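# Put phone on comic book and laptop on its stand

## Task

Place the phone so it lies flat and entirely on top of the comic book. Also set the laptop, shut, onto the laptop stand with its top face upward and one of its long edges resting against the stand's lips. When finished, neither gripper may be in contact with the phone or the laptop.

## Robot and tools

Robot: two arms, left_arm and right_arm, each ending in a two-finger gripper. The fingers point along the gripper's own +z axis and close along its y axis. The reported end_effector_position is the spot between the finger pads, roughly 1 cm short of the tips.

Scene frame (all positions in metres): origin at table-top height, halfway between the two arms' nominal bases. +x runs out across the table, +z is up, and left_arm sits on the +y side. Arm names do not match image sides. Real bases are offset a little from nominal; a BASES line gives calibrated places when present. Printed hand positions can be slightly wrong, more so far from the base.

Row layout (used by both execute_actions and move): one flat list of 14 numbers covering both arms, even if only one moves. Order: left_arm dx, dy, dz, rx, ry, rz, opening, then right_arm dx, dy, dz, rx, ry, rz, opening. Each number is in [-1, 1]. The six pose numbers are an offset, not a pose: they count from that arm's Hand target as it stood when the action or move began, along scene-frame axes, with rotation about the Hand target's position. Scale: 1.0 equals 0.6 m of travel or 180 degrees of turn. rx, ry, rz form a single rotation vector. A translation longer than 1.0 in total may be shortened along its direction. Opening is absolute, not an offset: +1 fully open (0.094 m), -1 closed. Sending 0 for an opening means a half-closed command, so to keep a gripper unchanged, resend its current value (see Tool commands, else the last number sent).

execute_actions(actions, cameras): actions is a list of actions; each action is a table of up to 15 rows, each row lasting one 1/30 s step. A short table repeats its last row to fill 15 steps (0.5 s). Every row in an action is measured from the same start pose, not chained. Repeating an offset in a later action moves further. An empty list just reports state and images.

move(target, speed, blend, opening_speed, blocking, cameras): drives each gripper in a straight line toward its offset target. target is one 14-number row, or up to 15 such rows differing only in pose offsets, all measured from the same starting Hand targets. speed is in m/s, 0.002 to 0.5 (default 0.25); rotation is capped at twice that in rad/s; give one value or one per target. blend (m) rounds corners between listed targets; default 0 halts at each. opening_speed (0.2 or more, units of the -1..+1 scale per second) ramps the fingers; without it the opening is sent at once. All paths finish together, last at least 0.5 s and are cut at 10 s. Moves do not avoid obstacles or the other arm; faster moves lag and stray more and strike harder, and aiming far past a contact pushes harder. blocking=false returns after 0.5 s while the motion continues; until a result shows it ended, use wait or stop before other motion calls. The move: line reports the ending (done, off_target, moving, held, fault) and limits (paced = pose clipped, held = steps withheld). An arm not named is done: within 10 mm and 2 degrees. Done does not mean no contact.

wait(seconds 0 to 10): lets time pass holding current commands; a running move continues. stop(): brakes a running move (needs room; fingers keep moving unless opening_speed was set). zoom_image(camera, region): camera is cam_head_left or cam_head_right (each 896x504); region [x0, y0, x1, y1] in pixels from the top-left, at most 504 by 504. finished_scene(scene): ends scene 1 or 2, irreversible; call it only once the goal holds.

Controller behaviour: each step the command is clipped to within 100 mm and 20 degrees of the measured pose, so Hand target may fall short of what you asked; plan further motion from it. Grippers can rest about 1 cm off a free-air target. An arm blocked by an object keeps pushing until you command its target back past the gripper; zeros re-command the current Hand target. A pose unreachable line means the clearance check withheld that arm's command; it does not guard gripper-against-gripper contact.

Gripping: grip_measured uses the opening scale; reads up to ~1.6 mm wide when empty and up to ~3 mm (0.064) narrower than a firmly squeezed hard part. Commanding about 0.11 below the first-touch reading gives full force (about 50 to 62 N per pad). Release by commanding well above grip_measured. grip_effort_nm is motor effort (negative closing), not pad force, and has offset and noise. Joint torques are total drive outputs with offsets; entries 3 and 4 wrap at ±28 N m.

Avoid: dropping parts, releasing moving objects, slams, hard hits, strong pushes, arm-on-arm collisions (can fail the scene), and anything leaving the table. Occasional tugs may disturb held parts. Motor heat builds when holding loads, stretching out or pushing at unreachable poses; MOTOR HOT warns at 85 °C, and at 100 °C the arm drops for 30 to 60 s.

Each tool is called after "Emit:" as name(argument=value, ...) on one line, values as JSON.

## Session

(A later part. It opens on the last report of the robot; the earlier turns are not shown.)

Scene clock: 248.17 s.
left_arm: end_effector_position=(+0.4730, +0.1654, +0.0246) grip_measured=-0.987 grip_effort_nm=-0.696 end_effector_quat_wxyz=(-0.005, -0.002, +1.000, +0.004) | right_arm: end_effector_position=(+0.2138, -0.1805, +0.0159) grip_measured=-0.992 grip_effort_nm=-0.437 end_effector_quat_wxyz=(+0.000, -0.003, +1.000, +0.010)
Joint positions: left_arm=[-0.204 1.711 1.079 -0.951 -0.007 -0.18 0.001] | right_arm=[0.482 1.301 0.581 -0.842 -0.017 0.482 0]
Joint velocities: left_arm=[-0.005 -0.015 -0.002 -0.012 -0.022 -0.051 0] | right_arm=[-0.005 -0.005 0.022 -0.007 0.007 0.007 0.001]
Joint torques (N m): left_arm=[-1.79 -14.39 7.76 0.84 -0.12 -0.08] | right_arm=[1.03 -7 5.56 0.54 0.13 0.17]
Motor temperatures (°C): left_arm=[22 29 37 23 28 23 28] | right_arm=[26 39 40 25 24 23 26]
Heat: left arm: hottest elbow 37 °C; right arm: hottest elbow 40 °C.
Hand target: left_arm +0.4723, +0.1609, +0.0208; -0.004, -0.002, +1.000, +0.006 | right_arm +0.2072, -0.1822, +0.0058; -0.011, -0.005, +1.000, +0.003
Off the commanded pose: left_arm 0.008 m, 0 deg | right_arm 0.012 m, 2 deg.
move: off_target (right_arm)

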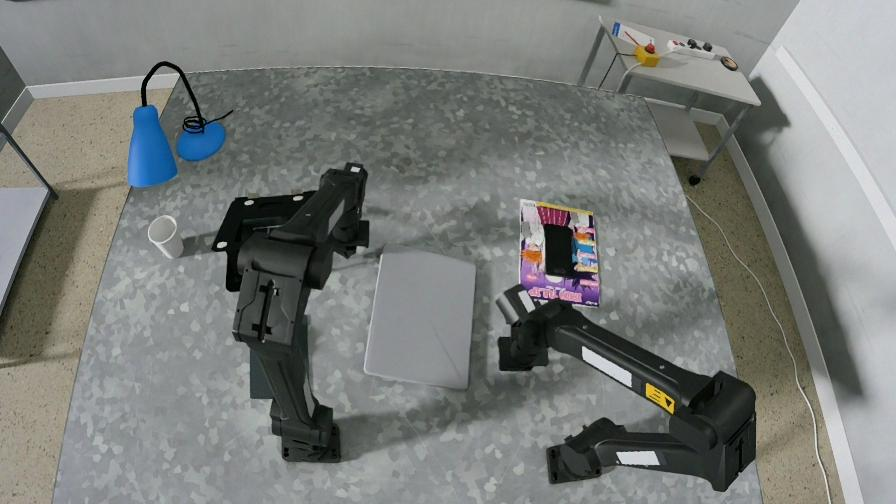

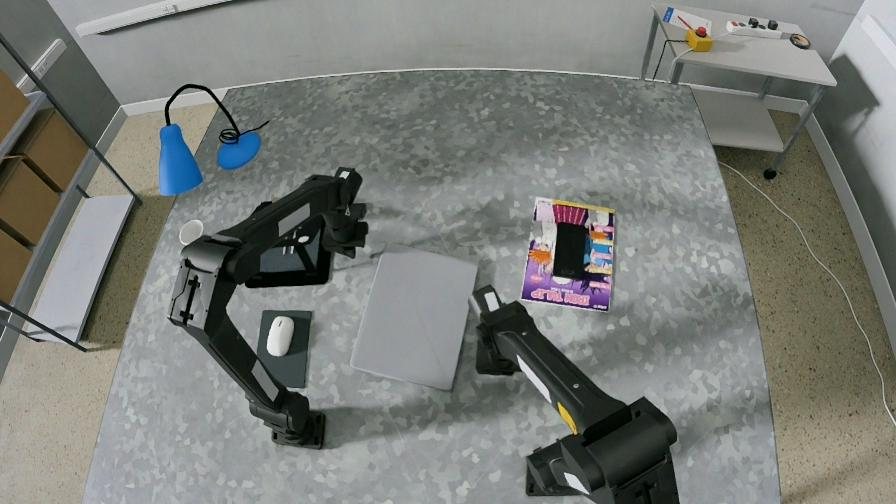

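Emit:
move(target=[[0.0,-0.07,-0.015,0,0,0,-1,0,0,0,0,0,0,-1],[0.025,-0.2,-0.015,0,0,0,-1,0,0,0,0,0,0,-1]], speed=0.1, blend=0.02)

Emit:
zoom_image(camera="cam_head_left", region=[200, 170, 560, 400])

Scene clock: 253.63 s.
left_arm: end_effector_position=(+0.4730, +0.0575, +0.0122) grip_measured=-0.987 grip_effort_nm=-0.681 end_effector_quat_wxyz=(-0.008, -0.004, +1.000, +0.010) | right_arm: end_effector_position=(+0.2138, -0.1805, +0.0159) grip_measured=-0.992 grip_effort_nm=-0.442 end_effector_quat_wxyz=(+0.000, -0.003, +1.000, +0.010)
Joint positions: left_arm=[-0.43 1.803 1.172 -0.963 -0.012 -0.41 0.001] | right_arm=[0.482 1.301 0.581 -0.842 -0.017 0.482 0]
Joint velocities: left_arm=[0.005 -0.005 -0.007 0.007 -0.007 0.066 -0.001] | right_arm=[0.005 0.005 -0.007 -0.007 -0.007 0.007 0.001]
Joint torques (N m): left_arm=[-3.14 -14.62 12.77 0.03 0.18 -0.08] | right_arm=[1.08 -7.06 5.56 0.51 0.12 0.16]
Motor temperatures (°C): left_arm=[22 29 36 23 28 23 28] | right_arm=[26 39 40 25 24 23 26]
Heat: left arm: hottest elbow 36 °C; right arm: hottest elbow 40 °C.
Hand target: left_arm +0.4862, +0.0404, +0.0126; -0.003, -0.002, +1.000, +0.005 | right_arm +0.2071, -0.1822, +0.0058; -0.011, -0.005, +1.000, +0.002
Off the commanded pose: left_arm 0.022 m, 1 deg | right_arm 0.012 m, 1 deg.
move: off_target (left_arm, right_arm)

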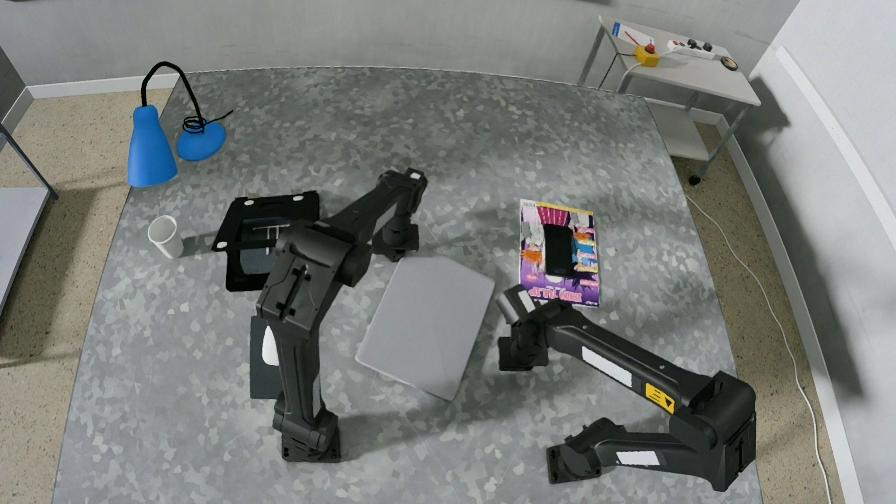

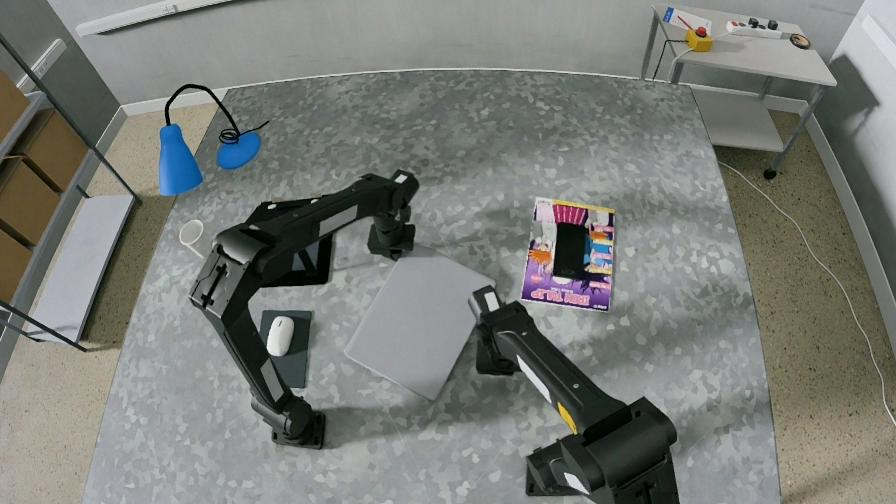

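Scaled by 1.400.

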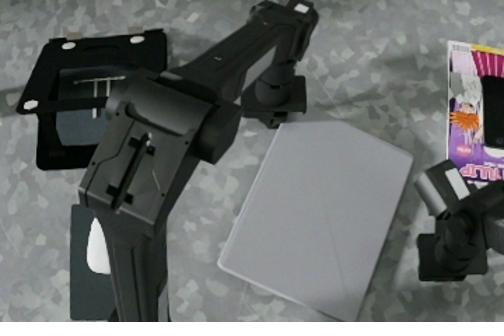

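Emit:
move(target=[0.055,-0.1,0,0,0,0,-1,0,0,0,0,0,0,-1], speed=0.1)

Emit:
zoom_image(camera="cam_head_left", region=[200, 170, 560, 400])

Scene clock: 265.53 s.
left_arm: end_effector_position=(+0.5068, -0.0005, +0.0132) grip_measured=-0.987 grip_effort_nm=-0.681 end_effector_quat_wxyz=(-0.009, -0.005, +1.000, +0.011) | right_arm: end_effector_position=(+0.2138, -0.1805, +0.0159) grip_measured=-0.992 grip_effort_nm=-0.442 end_effector_quat_wxyz=(+0.000, -0.003, +1.000, +0.010)
Joint positions: left_arm=[-0.505 1.923 1.36 -1.034 -0.011 -0.487 0.001] | right_arm=[0.482 1.301 0.581 -0.842 -0.017 0.482 0]
Joint velocities: left_arm=[-0.005 0.005 0.002 -0.022 -0.037 -0.066 0.001] | right_arm=[-0.005 0.015 0.002 -0.007 0.037 -0.037 -0.001]
Joint torques (N m): left_arm=[-2.73 -16.32 13.09 0.17 0.2 -0.1] | right_arm=[1.08 -7 5.56 0.51 0.12 0.17]
Motor temperatures (°C): left_arm=[22 29 36 23 28 23 28] | right_arm=[26 38 39 25 24 23 26]
Heat: left arm: hottest elbow 36 °C; right arm: hottest elbow 39 °C.
Hand target: left_arm +0.5186, -0.0201, +0.0126; -0.003, -0.002, +1.000, +0.004 | right_arm +0.2071, -0.1822, +0.0058; -0.011, -0.005, +1.000, +0.002
Off the commanded pose: left_arm 0.023 m, 1 deg | right_arm 0.012 m, 2 deg.
move: off_target (left_arm, right_arm)

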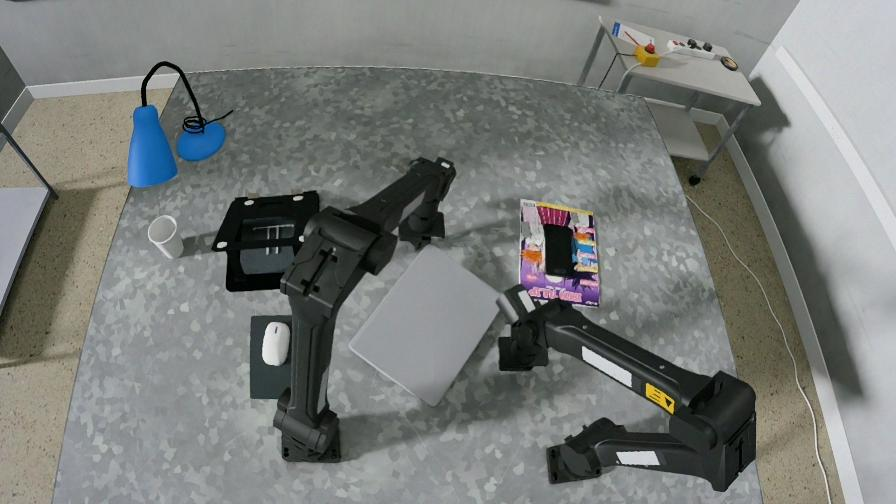

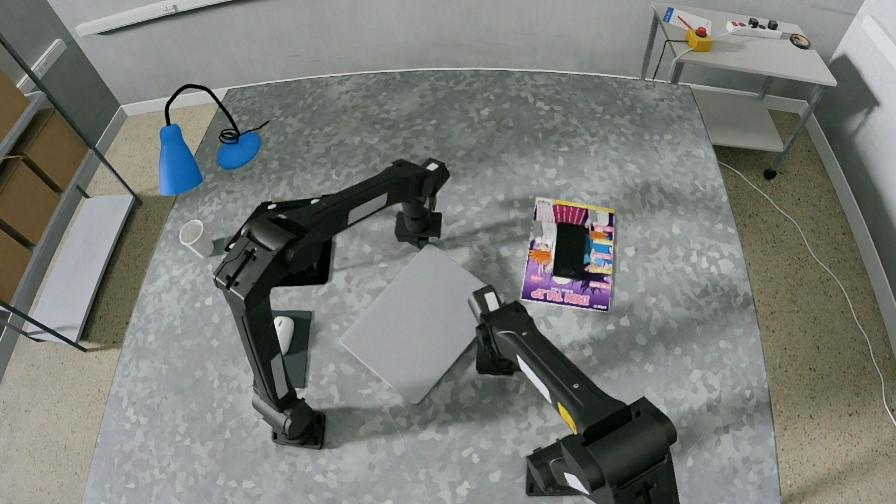

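Scaled by 1.400.

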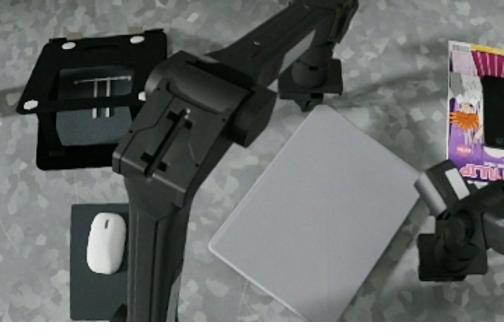

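Emit:
move(target=[[-0.01,0.06,0.2,0,0,0,-1,-0.112,0.137,0,0,0,0,-1],[-0.15,0.4,0.4,0,0,0,-1,-0.112,0.137,0,0,0,0,-1],[-0.36,0.8,0.44,0,0,0,-1,-0.112,0.137,0,0,0,0,-1]], speed=0.2, blend=0.04)

Emit:
zoom_image(camera="cam_head_left", region=[300, 220, 560, 430])

Scene clock: 279.00 s.
left_arm: end_effector_position=(+0.3089, +0.4593, +0.2647) grip_measured=-0.987 grip_effort_nm=-0.681 end_effector_quat_wxyz=(-0.017, -0.001, +1.000, +0.002) | right_arm: end_effector_position=(+0.1413, -0.1031, +0.0103) grip_measured=-0.992 grip_effort_nm=-0.437 end_effector_quat_wxyz=(-0.010, -0.002, +1.000, +0.006)
Joint positions: left_arm=[0.626 1.272 1.266 -1.59 -0.024 0.652 0.001] | right_arm=[0.869 1.304 0.564 -0.834 -0.023 0.87 0]
Joint velocities: left_arm=[-0.005 -0.005 0.017 -0.012 -0.037 0.037 0] | right_arm=[0.005 -0.015 0.017 -0.002 -0.037 -0.007 -0.001]
Joint torques (N m): left_arm=[-0.09 -10.29 12.77 -0.17 0.14 0.1] | right_arm=[1.55 -6.42 6.76 0.51 0.11 0.22]
Motor temperatures (°C): left_arm=[22 29 38 23 28 23 28] | right_arm=[26 38 39 25 24 23 26]
Heat: left arm: hottest elbow 38 °C; right arm: hottest elbow 39 °C.
Hand target: left_arm +0.3108, +0.4649, +0.2758; -0.008, -0.002, +1.000, +0.007 | right_arm +0.1398, -0.0994, +0.0044; -0.013, -0.005, +1.000, +0.001
Off the commanded pose: left_arm 0.013 m, 2 deg | right_arm 0.006 m, 1 deg.
move: off_target (left_arm)

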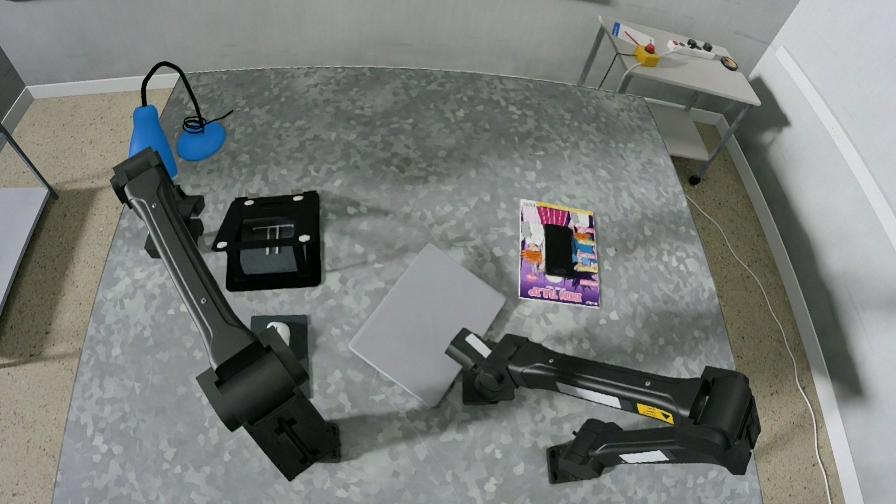

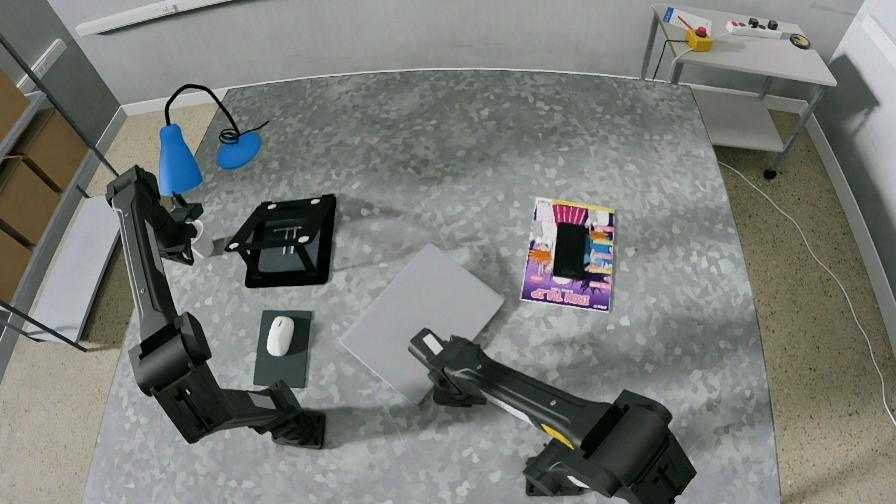

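Scaled by 1.938.

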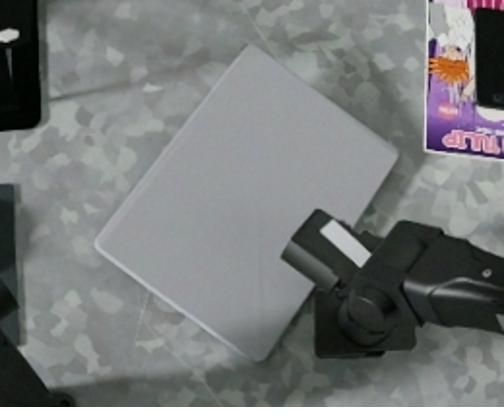

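Emit:
move(target=[[0,0,0,0,0,0,-1,0.03,0.09,0,0,0,0,-1],[0,0,0,0,0,0,-1,0.065,0.212,0,0,0,0,-1],[0,0,0,0,0,0,-1,0.11,0.28,0,0,0,0,-1]], speed=0.1, blend=0.03)

Emit:
zoom_image(camera="cam_head_left", region=[300, 220, 560, 430])

Scene clock: 284.90 s.
left_arm: end_effector_position=(+0.3087, +0.4593, +0.2647) grip_measured=-0.987 grip_effort_nm=-0.686 end_effector_quat_wxyz=(-0.017, -0.001, +1.000, +0.002) | right_arm: end_effector_position=(+0.1945, +0.0483, +0.0114) grip_measured=-0.992 grip_effort_nm=-0.432 end_effector_quat_wxyz=(-0.019, -0.007, +1.000, -0.001)
Joint positions: left_arm=[0.626 1.272 1.266 -1.59 -0.024 0.653 0.001] | right_arm=[0.999 1.687 1.002 -0.909 -0.031 0.991 0]
Joint velocities: left_arm=[-0.015 -0.005 -0.022 -0.012 0.022 -0.037 0] | right_arm=[0.005 0.005 0.002 -0.002 0.022 -0.022 0.001]
Joint torques (N m): left_arm=[-0.44 -10.93 12.83 0.08 0.11 0.09] | right_arm=[0.73 -11.63 10.39 0.62 0.32 0.2]
Motor temperatures (°C): left_arm=[22 29 39 23 28 23 28] | right_arm=[26 37 39 25 24 23 26]
Heat: left arm: hottest elbow 39 °C; right arm: hottest elbow 39 °C.
Hand target: left_arm +0.3107, +0.4650, +0.2758; -0.008, -0.002, +1.000, +0.007 | right_arm +0.2074, +0.0677, +0.0016; -0.014, -0.005, +1.000, +0.000
Off the commanded pose: left_arm 0.013 m, 1 deg | right_arm 0.024 m, 1 deg.
move: off_target (left_arm, right_arm); blend cut to 0.0286 m at target 1, 0.0245 m at target 2

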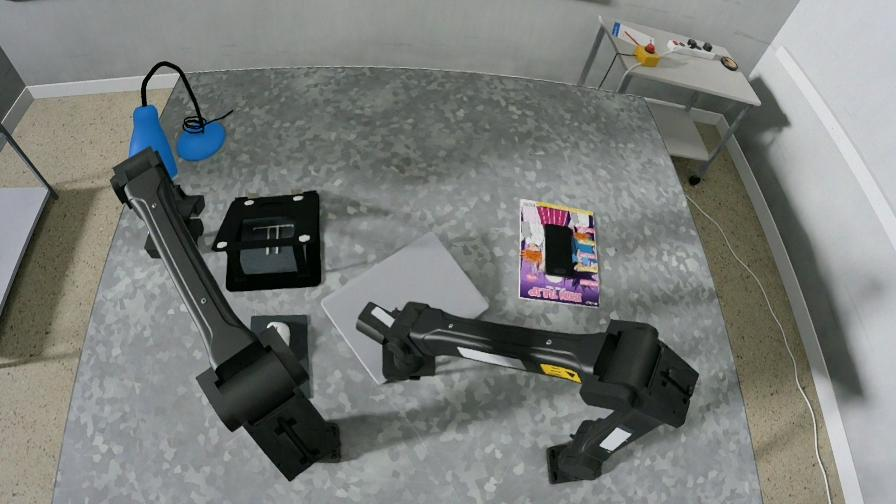

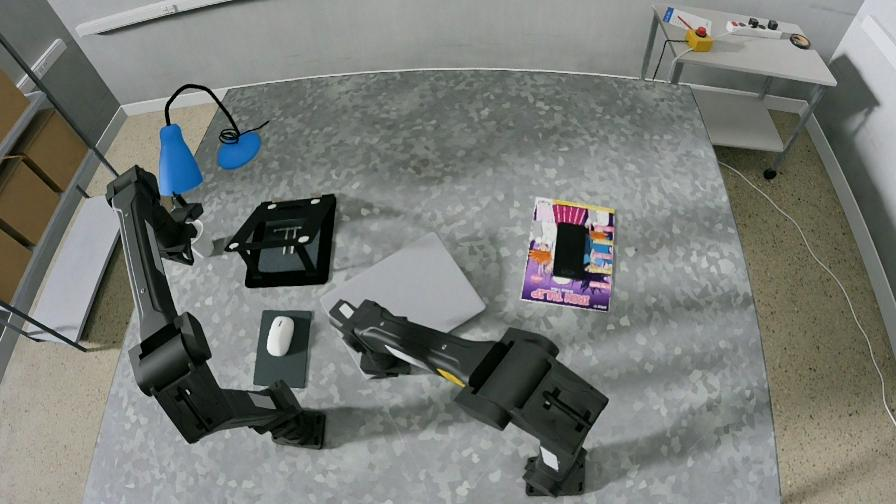

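Scaled by 1.938.

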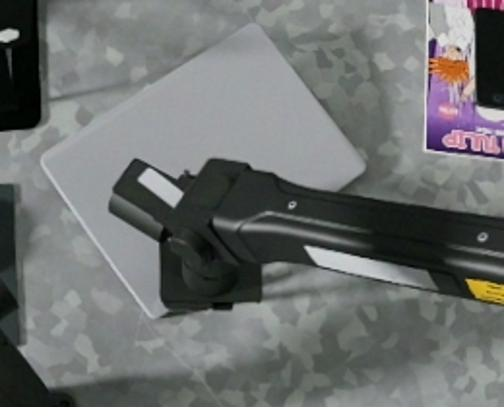

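Emit:
move(target=[[0,0,0,0,0,0,-1,0.038,0.095,0,0,0,0,-1],[0,0,0,0,0,0,-1,0.1,0.15,0,0,0,0,-1]], speed=0.1, blend=0.02)

Emit:
zoom_image(camera="cam_head_left", region=[200, 170, 560, 400])

Scene clock: 292.10 s.
left_arm: end_effector_position=(+0.3087, +0.4593, +0.2647) grip_measured=-0.987 grip_effort_nm=-0.681 end_effector_quat_wxyz=(-0.017, -0.001, +1.000, +0.002) | right_arm: end_effector_position=(+0.2462, +0.1481, +0.0138) grip_measured=-0.992 grip_effort_nm=-0.427 end_effector_quat_wxyz=(-0.018, -0.013, +1.000, +0.003)
Joint positions: left_arm=[0.626 1.272 1.266 -1.59 -0.024 0.653 0.001] | right_arm=[1.017 1.921 1.359 -1.022 -0.033 0.996 0]
Joint velocities: left_arm=[-0.005 -0.005 0.002 0.002 -0.022 0.007 -0.001] | right_arm=[-0.015 0.005 -0.017 -0.007 -0.139 -0.007 0]
Joint torques (N m): left_arm=[-1.14 -10.64 12.9 -0.06 0.12 0.13] | right_arm=[-1.08 -17.14 11.17 0.16 0.38 0.09]
Motor temperatures (°C): left_arm=[22 29 39 23 28 23 28] | right_arm=[26 37 41 25 24 23 26]
Heat: left arm: hottest elbow 39 °C; right arm: hottest elbow 41 °C.
Hand target: left_arm +0.3106, +0.4650, +0.2758; -0.008, -0.002, +1.000, +0.007 | right_arm +0.2685, +0.1570, +0.0004; -0.014, -0.005, +1.000, +0.001
Off the commanded pose: left_arm 0.013 m, 1 deg | right_arm 0.026 m, 1 deg.
move: off_target (left_arm, right_arm)

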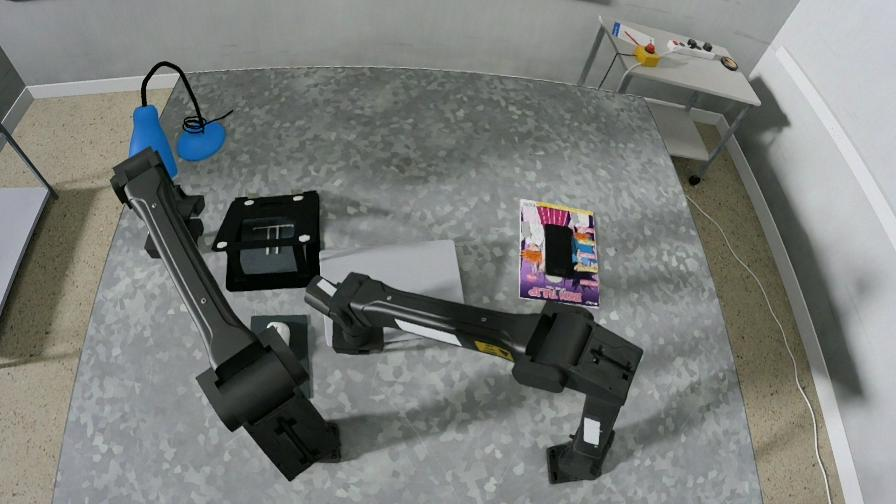

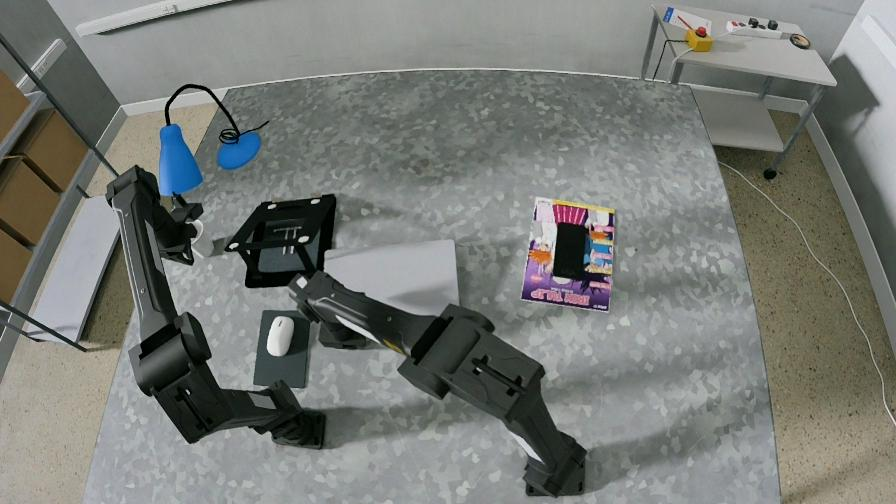

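Scaled by 1.400.

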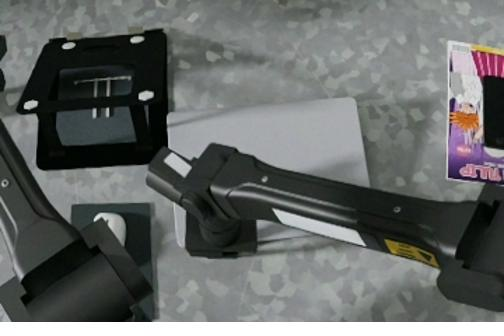

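Emit:
move(target=[[0,0,0,0,0,0,-1,-0.07,-0.03,0.08,0,0,0,-1],[0,-0.05,0.0,0,0,0,-1,-0.08,-0.15,0.3,0,0,0,-1],[0.05,-0.23,-0.1,0,0,0,-1,-0.08,-0.5,0.3,0,0,0,-1],[0.05,-0.3,-0.39,0,0,0,-1,-0.08,-0.52,0.3,0,0,0,-1]], speed=[0.15,0.2,0.25,0.15], blend=[0.02,0.05,0.03,0])

Emit:
zoom_image(camera="cam_head_left", region=[200, 170, 560, 400])

Emit:
zoom_image(camera="cam_head_right", region=[200, 170, 560, 400])

Scene clock: 309.50 s.
left_arm: end_effector_position=(+0.3603, +0.2895, +0.0762) grip_measured=-0.987 grip_effort_nm=-0.681 end_effector_quat_wxyz=(+0.045, -0.008, +0.999, +0.011) | right_arm: end_effector_position=(+0.2226, -0.1439, +0.1866) grip_measured=-0.992 grip_effort_nm=-0.432 end_effector_quat_wxyz=(-0.007, -0.008, +1.000, +0.004)
Joint positions: left_arm=[0.11 1.28 0.754 -0.953 -0.01 0.122 0.001] | right_arm=[0.577 1.148 0.96 -1.39 -0.014 0.567 0]
Joint velocities: left_arm=[0.005 0.005 -0.002 0.007 0.037 0.037 0] | right_arm=[-0.015 -0.005 -0.022 0.002 0.037 -0.037 0]
Joint torques (N m): left_arm=[-2.78 -5.54 4.72 0.16 -0.21 -0.02] | right_arm=[-0.26 -10.23 7.43 -0.23 -0.02 0.1]
Motor temperatures (°C): left_arm=[22 28 40 23 28 23 28] | right_arm=[26 38 40 25 24 23 26]
Heat: left arm: hottest elbow 40 °C; right arm: hottest elbow 40 °C.
Hand target: left_arm +0.3379, +0.2814, +0.0441; -0.005, -0.002, +1.000, +0.006 | right_arm +0.2176, -0.1516, +0.1852; -0.012, -0.005, +1.000, +0.002
Off the commanded pose: left_arm 0.040 m, 6 deg | right_arm 0.013 m, 1 deg.
move: off_target (left_arm, right_arm)

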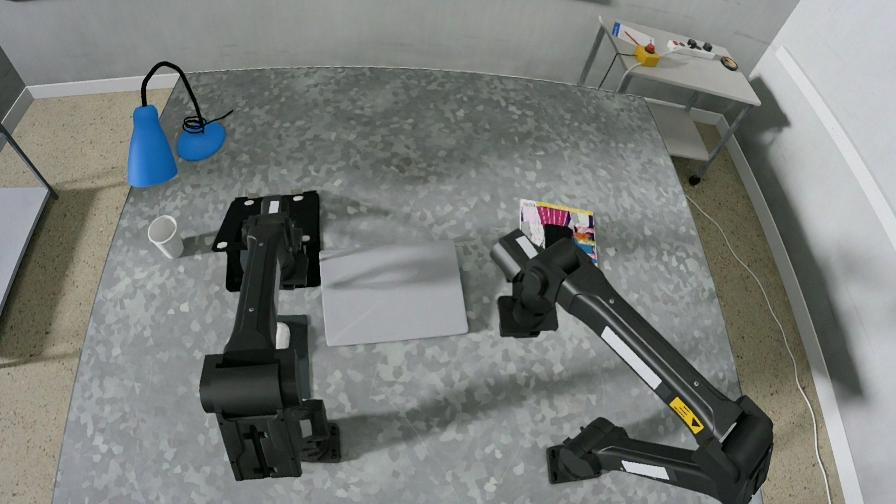

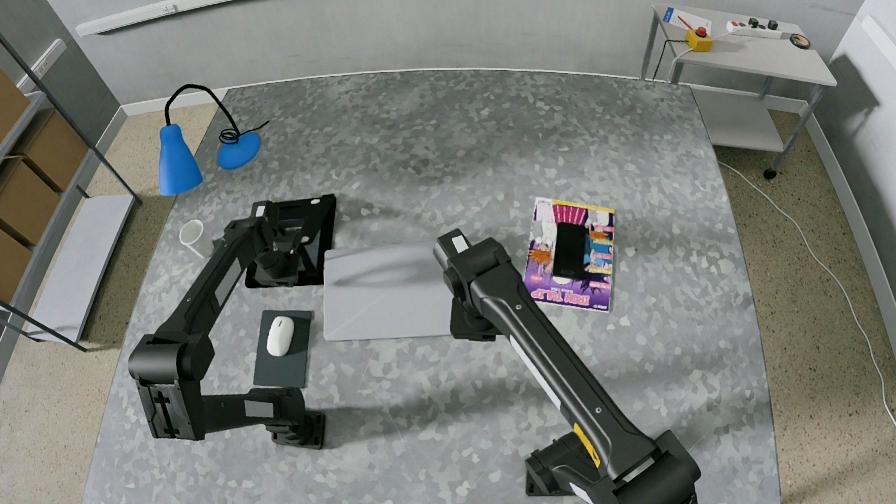

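Scaled by 1.400.

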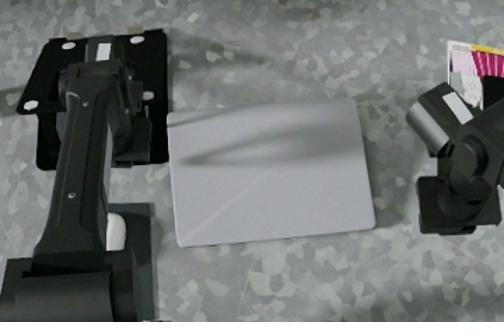

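Scaled by 1.400.

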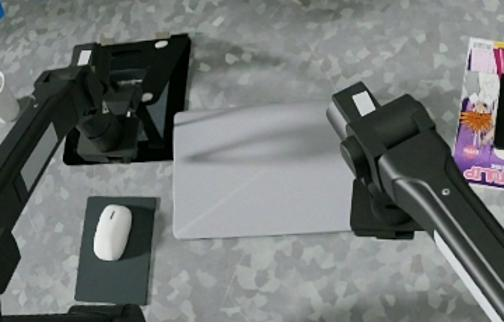

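Emit:
move(target=[[-0.09,0.0,0.2,0,0,0,-1,0,0,0,0,0,0,-1],[-0.0,0.0,0.2,0,0,-0.5,-1,0,0,0,0,0,0,-1]], speed=[0.15,0.3], cameras=["cam_head_left"])

Scene clock: 324.10 s.
left_arm: end_effector_position=(+0.3119, +0.2823, +0.1433) grip_measured=-0.987 grip_effort_nm=-0.681 end_effector_quat_wxyz=(-0.020, +0.699, +0.715, -0.015) | right_arm: end_effector_position=(+0.2225, -0.1440, +0.1866) grip_measured=-0.992 grip_effort_nm=-0.432 end_effector_quat_wxyz=(-0.007, -0.008, +1.000, +0.004)
Joint positions: left_arm=[0.106 1.152 0.846 -1.313 -0.013 1.683 0.001] | right_arm=[0.577 1.148 0.96 -1.39 -0.014 0.566 0]
Joint velocities: left_arm=[-0.005 -0.005 -0.007 -0.002 -0.007 -0.066 0.001] | right_arm=[0.005 -0.005 0.012 -0.017 0.051 -0.051 -0.001]
Joint torques (N m): left_arm=[-2.02 -7.12 15.72 0.59 0.13 0.12] | right_arm=[-0.44 -10.17 7.46 -0.21 -0.01 0.08]
Motor temperatures (°C): left_arm=[22 28 38 23 28 23 28] | right_arm=[26 37 41 25 24 23 26]
Heat: left arm: hottest elbow 38 °C; right arm: hottest elbow 41 °C.
Hand target: left_arm +0.3394, +0.2827, +0.1637; +0.001, +0.706, +0.708, +0.008 | right_arm +0.2175, -0.1516, +0.1852; -0.012, -0.005, +1.000, +0.002
Off the commanded pose: left_arm 0.033 m, 4 deg | right_arm 0.009 m, 1 deg.
move: off_target (left_arm)
Images, in order (width x height): cam_head_left 896x504.

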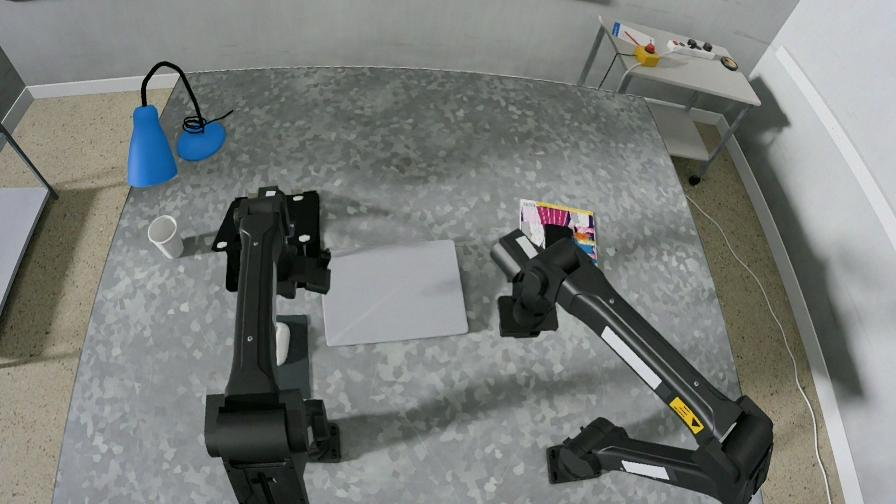

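Emit:
move(target=[[-0.02,0.0,-0.17,0,0,0,-1,0,0,0,0,0,0,-1]], speed=[0.12], cameras=["cam_head_left","cam_head_right"])

Emit:
zoom_image(camera="cam_head_left", region=[200, 170, 440, 380])

Emit:
zoom_image(camera="cam_head_right", region=[200, 170, 440, 380])

Scene clock: 327.90 s.
left_arm: end_effector_position=(+0.3268, +0.2842, +0.0672) grip_measured=-0.987 grip_effort_nm=-0.686 end_effector_quat_wxyz=(+0.001, +0.700, +0.714, +0.011) | right_arm: end_effector_position=(+0.2225, -0.1440, +0.1866) grip_measured=-0.992 grip_effort_nm=-0.437 end_effector_quat_wxyz=(-0.007, -0.008, +1.000, +0.004)
Joint positions: left_arm=[0.106 1.247 0.702 -1.006 -0.012 1.687 0.001] | right_arm=[0.577 1.148 0.96 -1.39 -0.014 0.566 0]
Joint velocities: left_arm=[-0.005 -0.005 0.002 -0.002 -0.022 -0.007 0] | right_arm=[-0.005 -0.005 -0.002 -0.012 -0.007 -0.051 0.001]
Joint torques (N m): left_arm=[-2.2 -7.47 7.92 0.72 0.11 0.13] | right_arm=[-0.32 -10.29 7.47 -0.21 -0.01 0.09]
Motor temperatures (°C): left_arm=[22 28 39 23 28 23 28] | right_arm=[26 37 41 25 24 23 26]
Heat: left arm: hottest elbow 39 °C; right arm: hottest elbow 41 °C.
Hand target: left_arm +0.3261, +0.2817, +0.0621; +0.001, +0.706, +0.708, +0.008 | right_arm +0.2175, -0.1516, +0.1852; -0.012, -0.005, +1.000, +0.002
Off the commanded pose: left_arm 0.006 m, 1 deg | right_arm 0.009 m, 1 deg.
move: done

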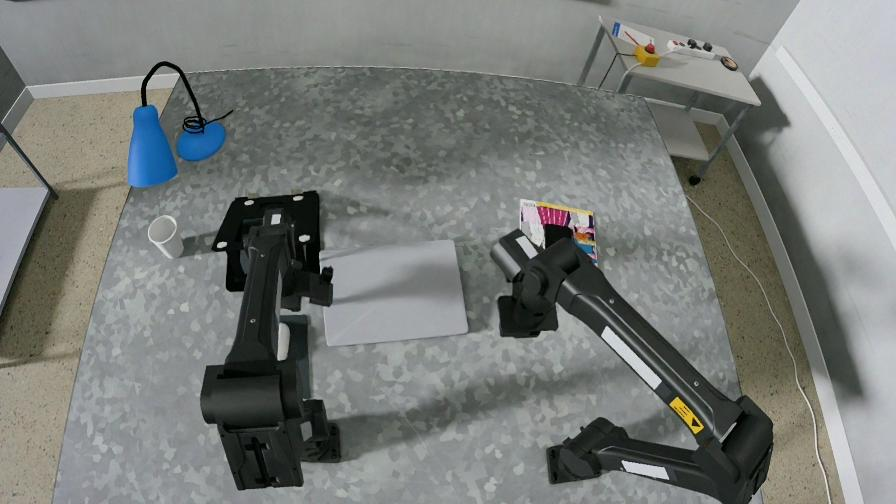

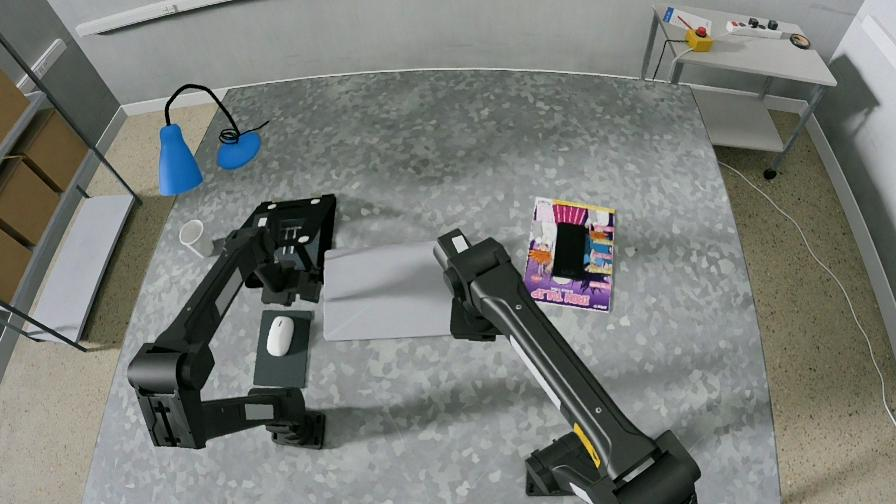

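Scaled by 2.100.

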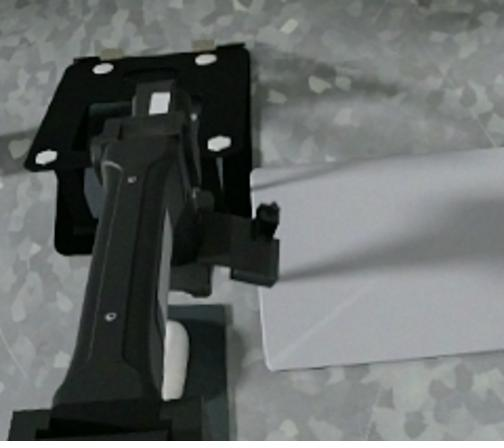

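Scaled by 2.100.

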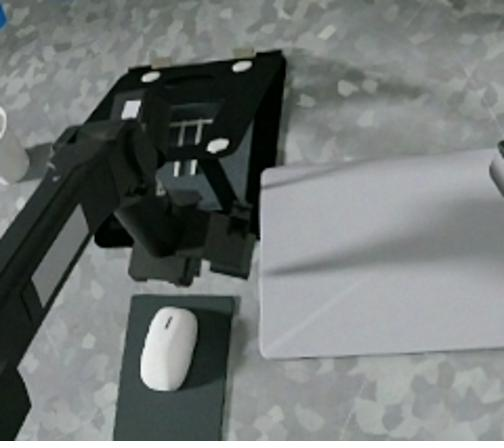

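Emit:
move(target=[[0,0.0,-0.085,0,0,0,-1,0,0,0,0,0,0,-1],[0,-0.15,-0.085,0,0,0,-1,0,0,0,0,0,0,-1]], speed=[0.1,0.1], cameras=["cam_head_left","cam_head_right"])

Emit:
zoom_image(camera="cam_head_left", region=[200, 170, 500, 380])

Scene clock: 334.87 s.
left_arm: end_effector_position=(+0.3243, +0.2049, +0.0160) grip_measured=-0.987 grip_effort_nm=-0.681 end_effector_quat_wxyz=(-0.002, +0.698, +0.716, +0.016) | right_arm: end_effector_position=(+0.2225, -0.1440, +0.1866) grip_measured=-0.992 grip_effort_nm=-0.432 end_effector_quat_wxyz=(-0.007, -0.008, +1.000, +0.004)
Joint positions: left_arm=[-0.172 1.348 0.623 -0.831 -0.029 1.402 0.001] | right_arm=[0.577 1.148 0.96 -1.39 -0.014 0.566 0]
Joint velocities: left_arm=[-0.015 0.005 -0.027 0.007 -0.022 -0.066 0] | right_arm=[-0.024 0.005 -0.002 0.007 0.022 -0.022 0.001]
Joint torques (N m): left_arm=[-4.19 -7.53 7.82 0.69 0.72 -0.11] | right_arm=[-0.32 -10.17 7.46 -0.21 -0.01 0.09]
Motor temperatures (°C): left_arm=[22 28 38 23 28 23 28] | right_arm=[26 37 41 25 24 23 26]
Heat: left arm: hottest elbow 38 °C; right arm: hottest elbow 41 °C.
Hand target: left_arm +0.3249, +0.1913, +0.0123; +0.002, +0.706, +0.708, +0.008 | right_arm +0.2175, -0.1516, +0.1852; -0.012, -0.005, +1.000, +0.002
Off the commanded pose: left_arm 0.014 m, 2 deg | right_arm 0.009 m, 1 deg.
move: off_target (left_arm)

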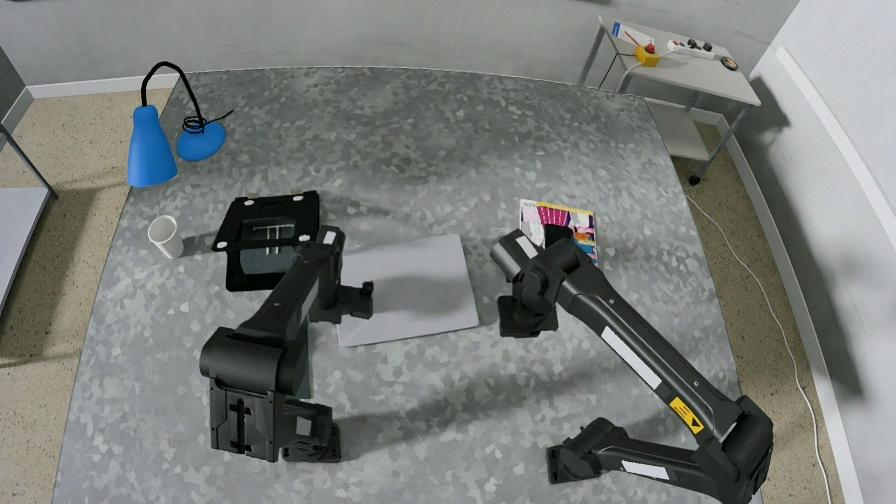

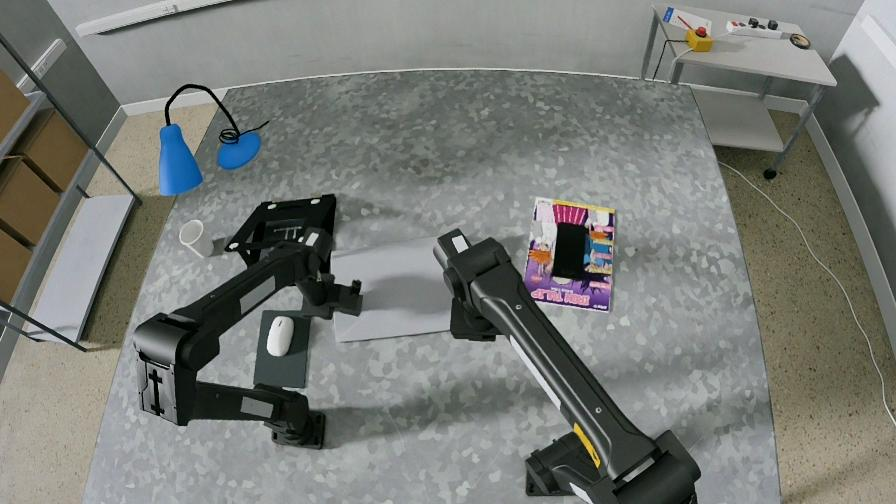

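Scaled by 1.680.

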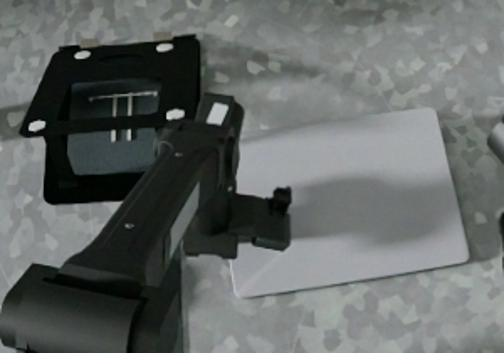

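Emit:
move(target=[[0,-0.11,-0.0,0,0,0,-1,0,0,0,0,0,0,-1]], speed=[0.1], cameras=["cam_head_left","cam_head_right"])

Emit:
zoom_image(camera="cam_head_left", region=[200, 170, 500, 380])

Scene clock: 340.27 s.
left_arm: end_effector_position=(+0.3044, +0.1460, +0.0095) grip_measured=-0.987 grip_effort_nm=-0.681 end_effector_quat_wxyz=(-0.015, +0.700, +0.714, +0.009) | right_arm: end_effector_position=(+0.2225, -0.1440, +0.1866) grip_measured=-0.992 grip_effort_nm=-0.432 end_effector_quat_wxyz=(-0.007, -0.008, +1.000, +0.004)
Joint positions: left_arm=[-0.385 1.372 0.623 -0.843 -0.028 1.194 0.001] | right_arm=[0.577 1.148 0.96 -1.39 -0.014 0.566 0]
Joint velocities: left_arm=[0.005 -0.005 -0.012 0.007 0.022 -0.037 0] | right_arm=[0.005 0.005 -0.002 -0.007 -0.022 0.007 0.001]
Joint torques (N m): left_arm=[-3.78 -6.24 11.79 0.79 0.64 -0.09] | right_arm=[-0.38 -10.17 7.45 -0.23 -0.01 0.09]
Motor temperatures (°C): left_arm=[22 28 37 23 28 23 28] | right_arm=[26 37 41 25 24 23 26]
Heat: left arm: hottest elbow 37 °C; right arm: hottest elbow 41 °C.
Hand target: left_arm +0.3242, +0.1254, +0.0125; +0.003, +0.706, +0.708, +0.008 | right_arm +0.2175, -0.1516, +0.1852; -0.012, -0.005, +1.000, +0.002
Off the commanded pose: left_arm 0.029 m, 2 deg | right_arm 0.009 m, 1 deg.
move: off_target (left_arm)

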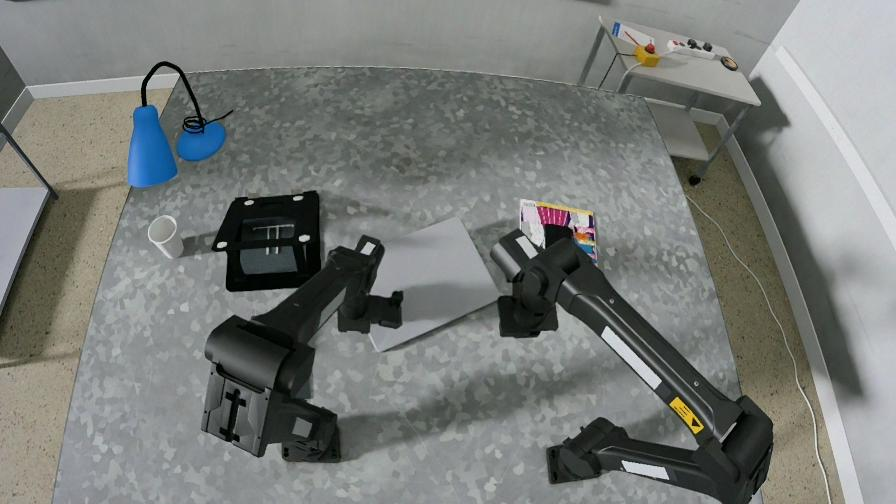

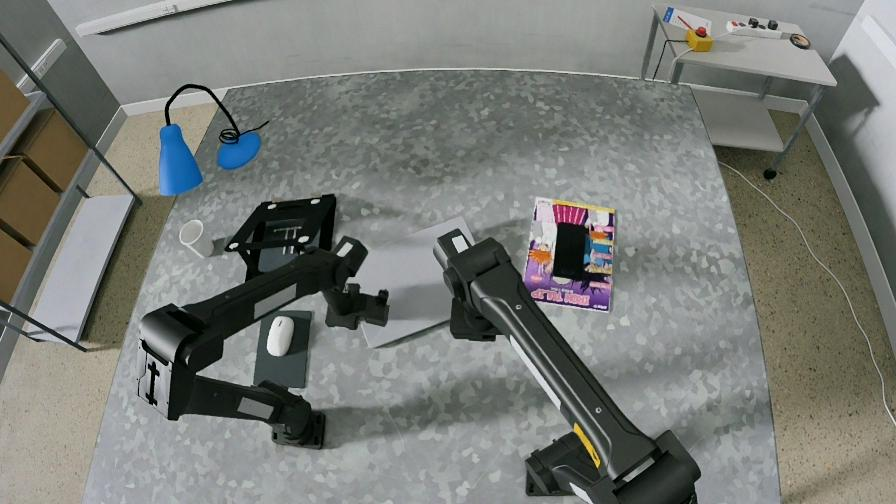

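Scaled by 1.680.

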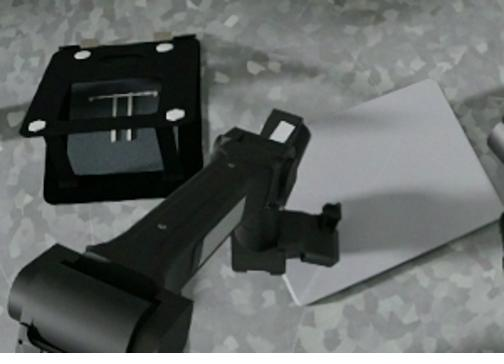

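Emit:
move(target=[[-0.02,0.066,-0.0,0,0,0,-1,0,0,0,0,0,0,-1],[-0.2,0.058,0,0,0,0,-1,0,0,0,0,0,0,-1],[-0.2,-0.1,0,0,0,0,-1,0,0,0,0,0,0,-1]], speed=[0.1,0.15,0.15], blend=0.02, cameras=["cam_head_left"])

Emit:
zoom_image(camera="cam_head_left", region=[280, 200, 520, 400])

Scene clock: 348.37 s.
left_arm: end_effector_position=(+0.1904, +0.0866, +0.0090) grip_measured=-0.987 grip_effort_nm=-0.676 end_effector_quat_wxyz=(-0.013, +0.703, +0.711, +0.008) | right_arm: end_effector_position=(+0.2225, -0.1440, +0.1866) grip_measured=-0.992 grip_effort_nm=-0.427 end_effector_quat_wxyz=(-0.007, -0.008, +1.000, +0.004)
Joint positions: left_arm=[-0.818 1.183 0.462 -0.877 -0.016 0.771 0.001] | right_arm=[0.577 1.148 0.96 -1.39 -0.014 0.566 0]
Joint velocities: left_arm=[-0.005 -0.005 0.007 0.002 0.022 0.007 -0.001] | right_arm=[0.005 0.005 0.012 0.002 -0.037 -0.007 0.001]
Joint torques (N m): left_arm=[-3.19 -3.9 11.6 1.06 0.03 -0.09] | right_arm=[-0.32 -10.17 7.47 -0.23 -0.01 0.08]
Motor temperatures (°C): left_arm=[22 28 37 23 28 23 28] | right_arm=[26 37 41 25 24 23 26]
Heat: left arm: hottest elbow 37 °C; right arm: hottest elbow 41 °C.
Hand target: left_arm +0.2041, +0.0667, +0.0140; +0.005, +0.706, +0.708, +0.008 | right_arm +0.2175, -0.1516, +0.1852; -0.012, -0.005, +1.000, +0.002
Off the commanded pose: left_arm 0.026 m, 2 deg | right_arm 0.009 m, 1 deg.
move: off_target (left_arm)
Images, in order (width x height): cam_head_left 896x504.

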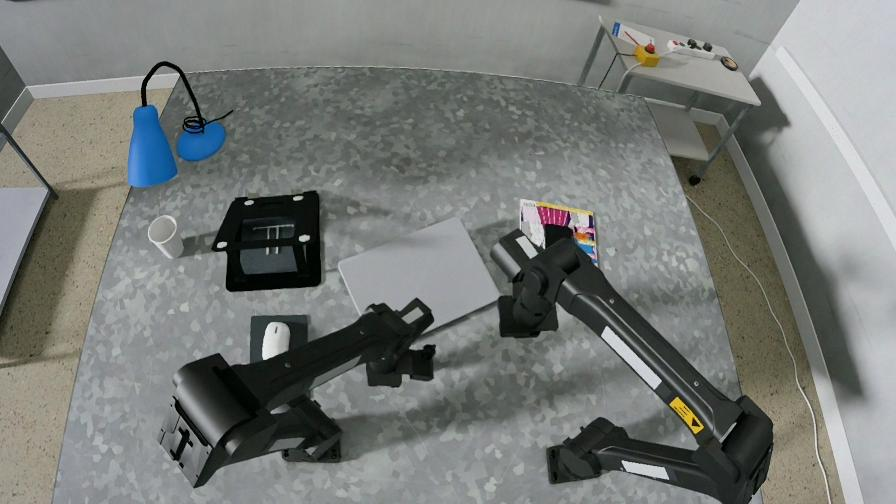

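Scaled by 2.100.

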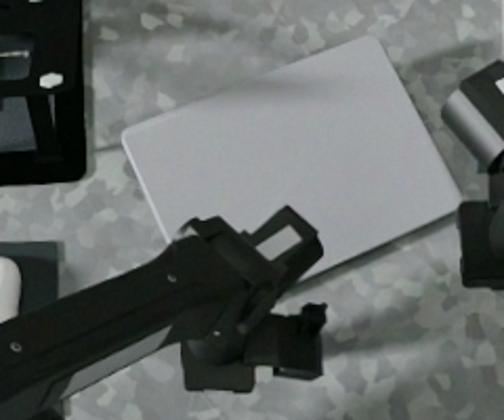

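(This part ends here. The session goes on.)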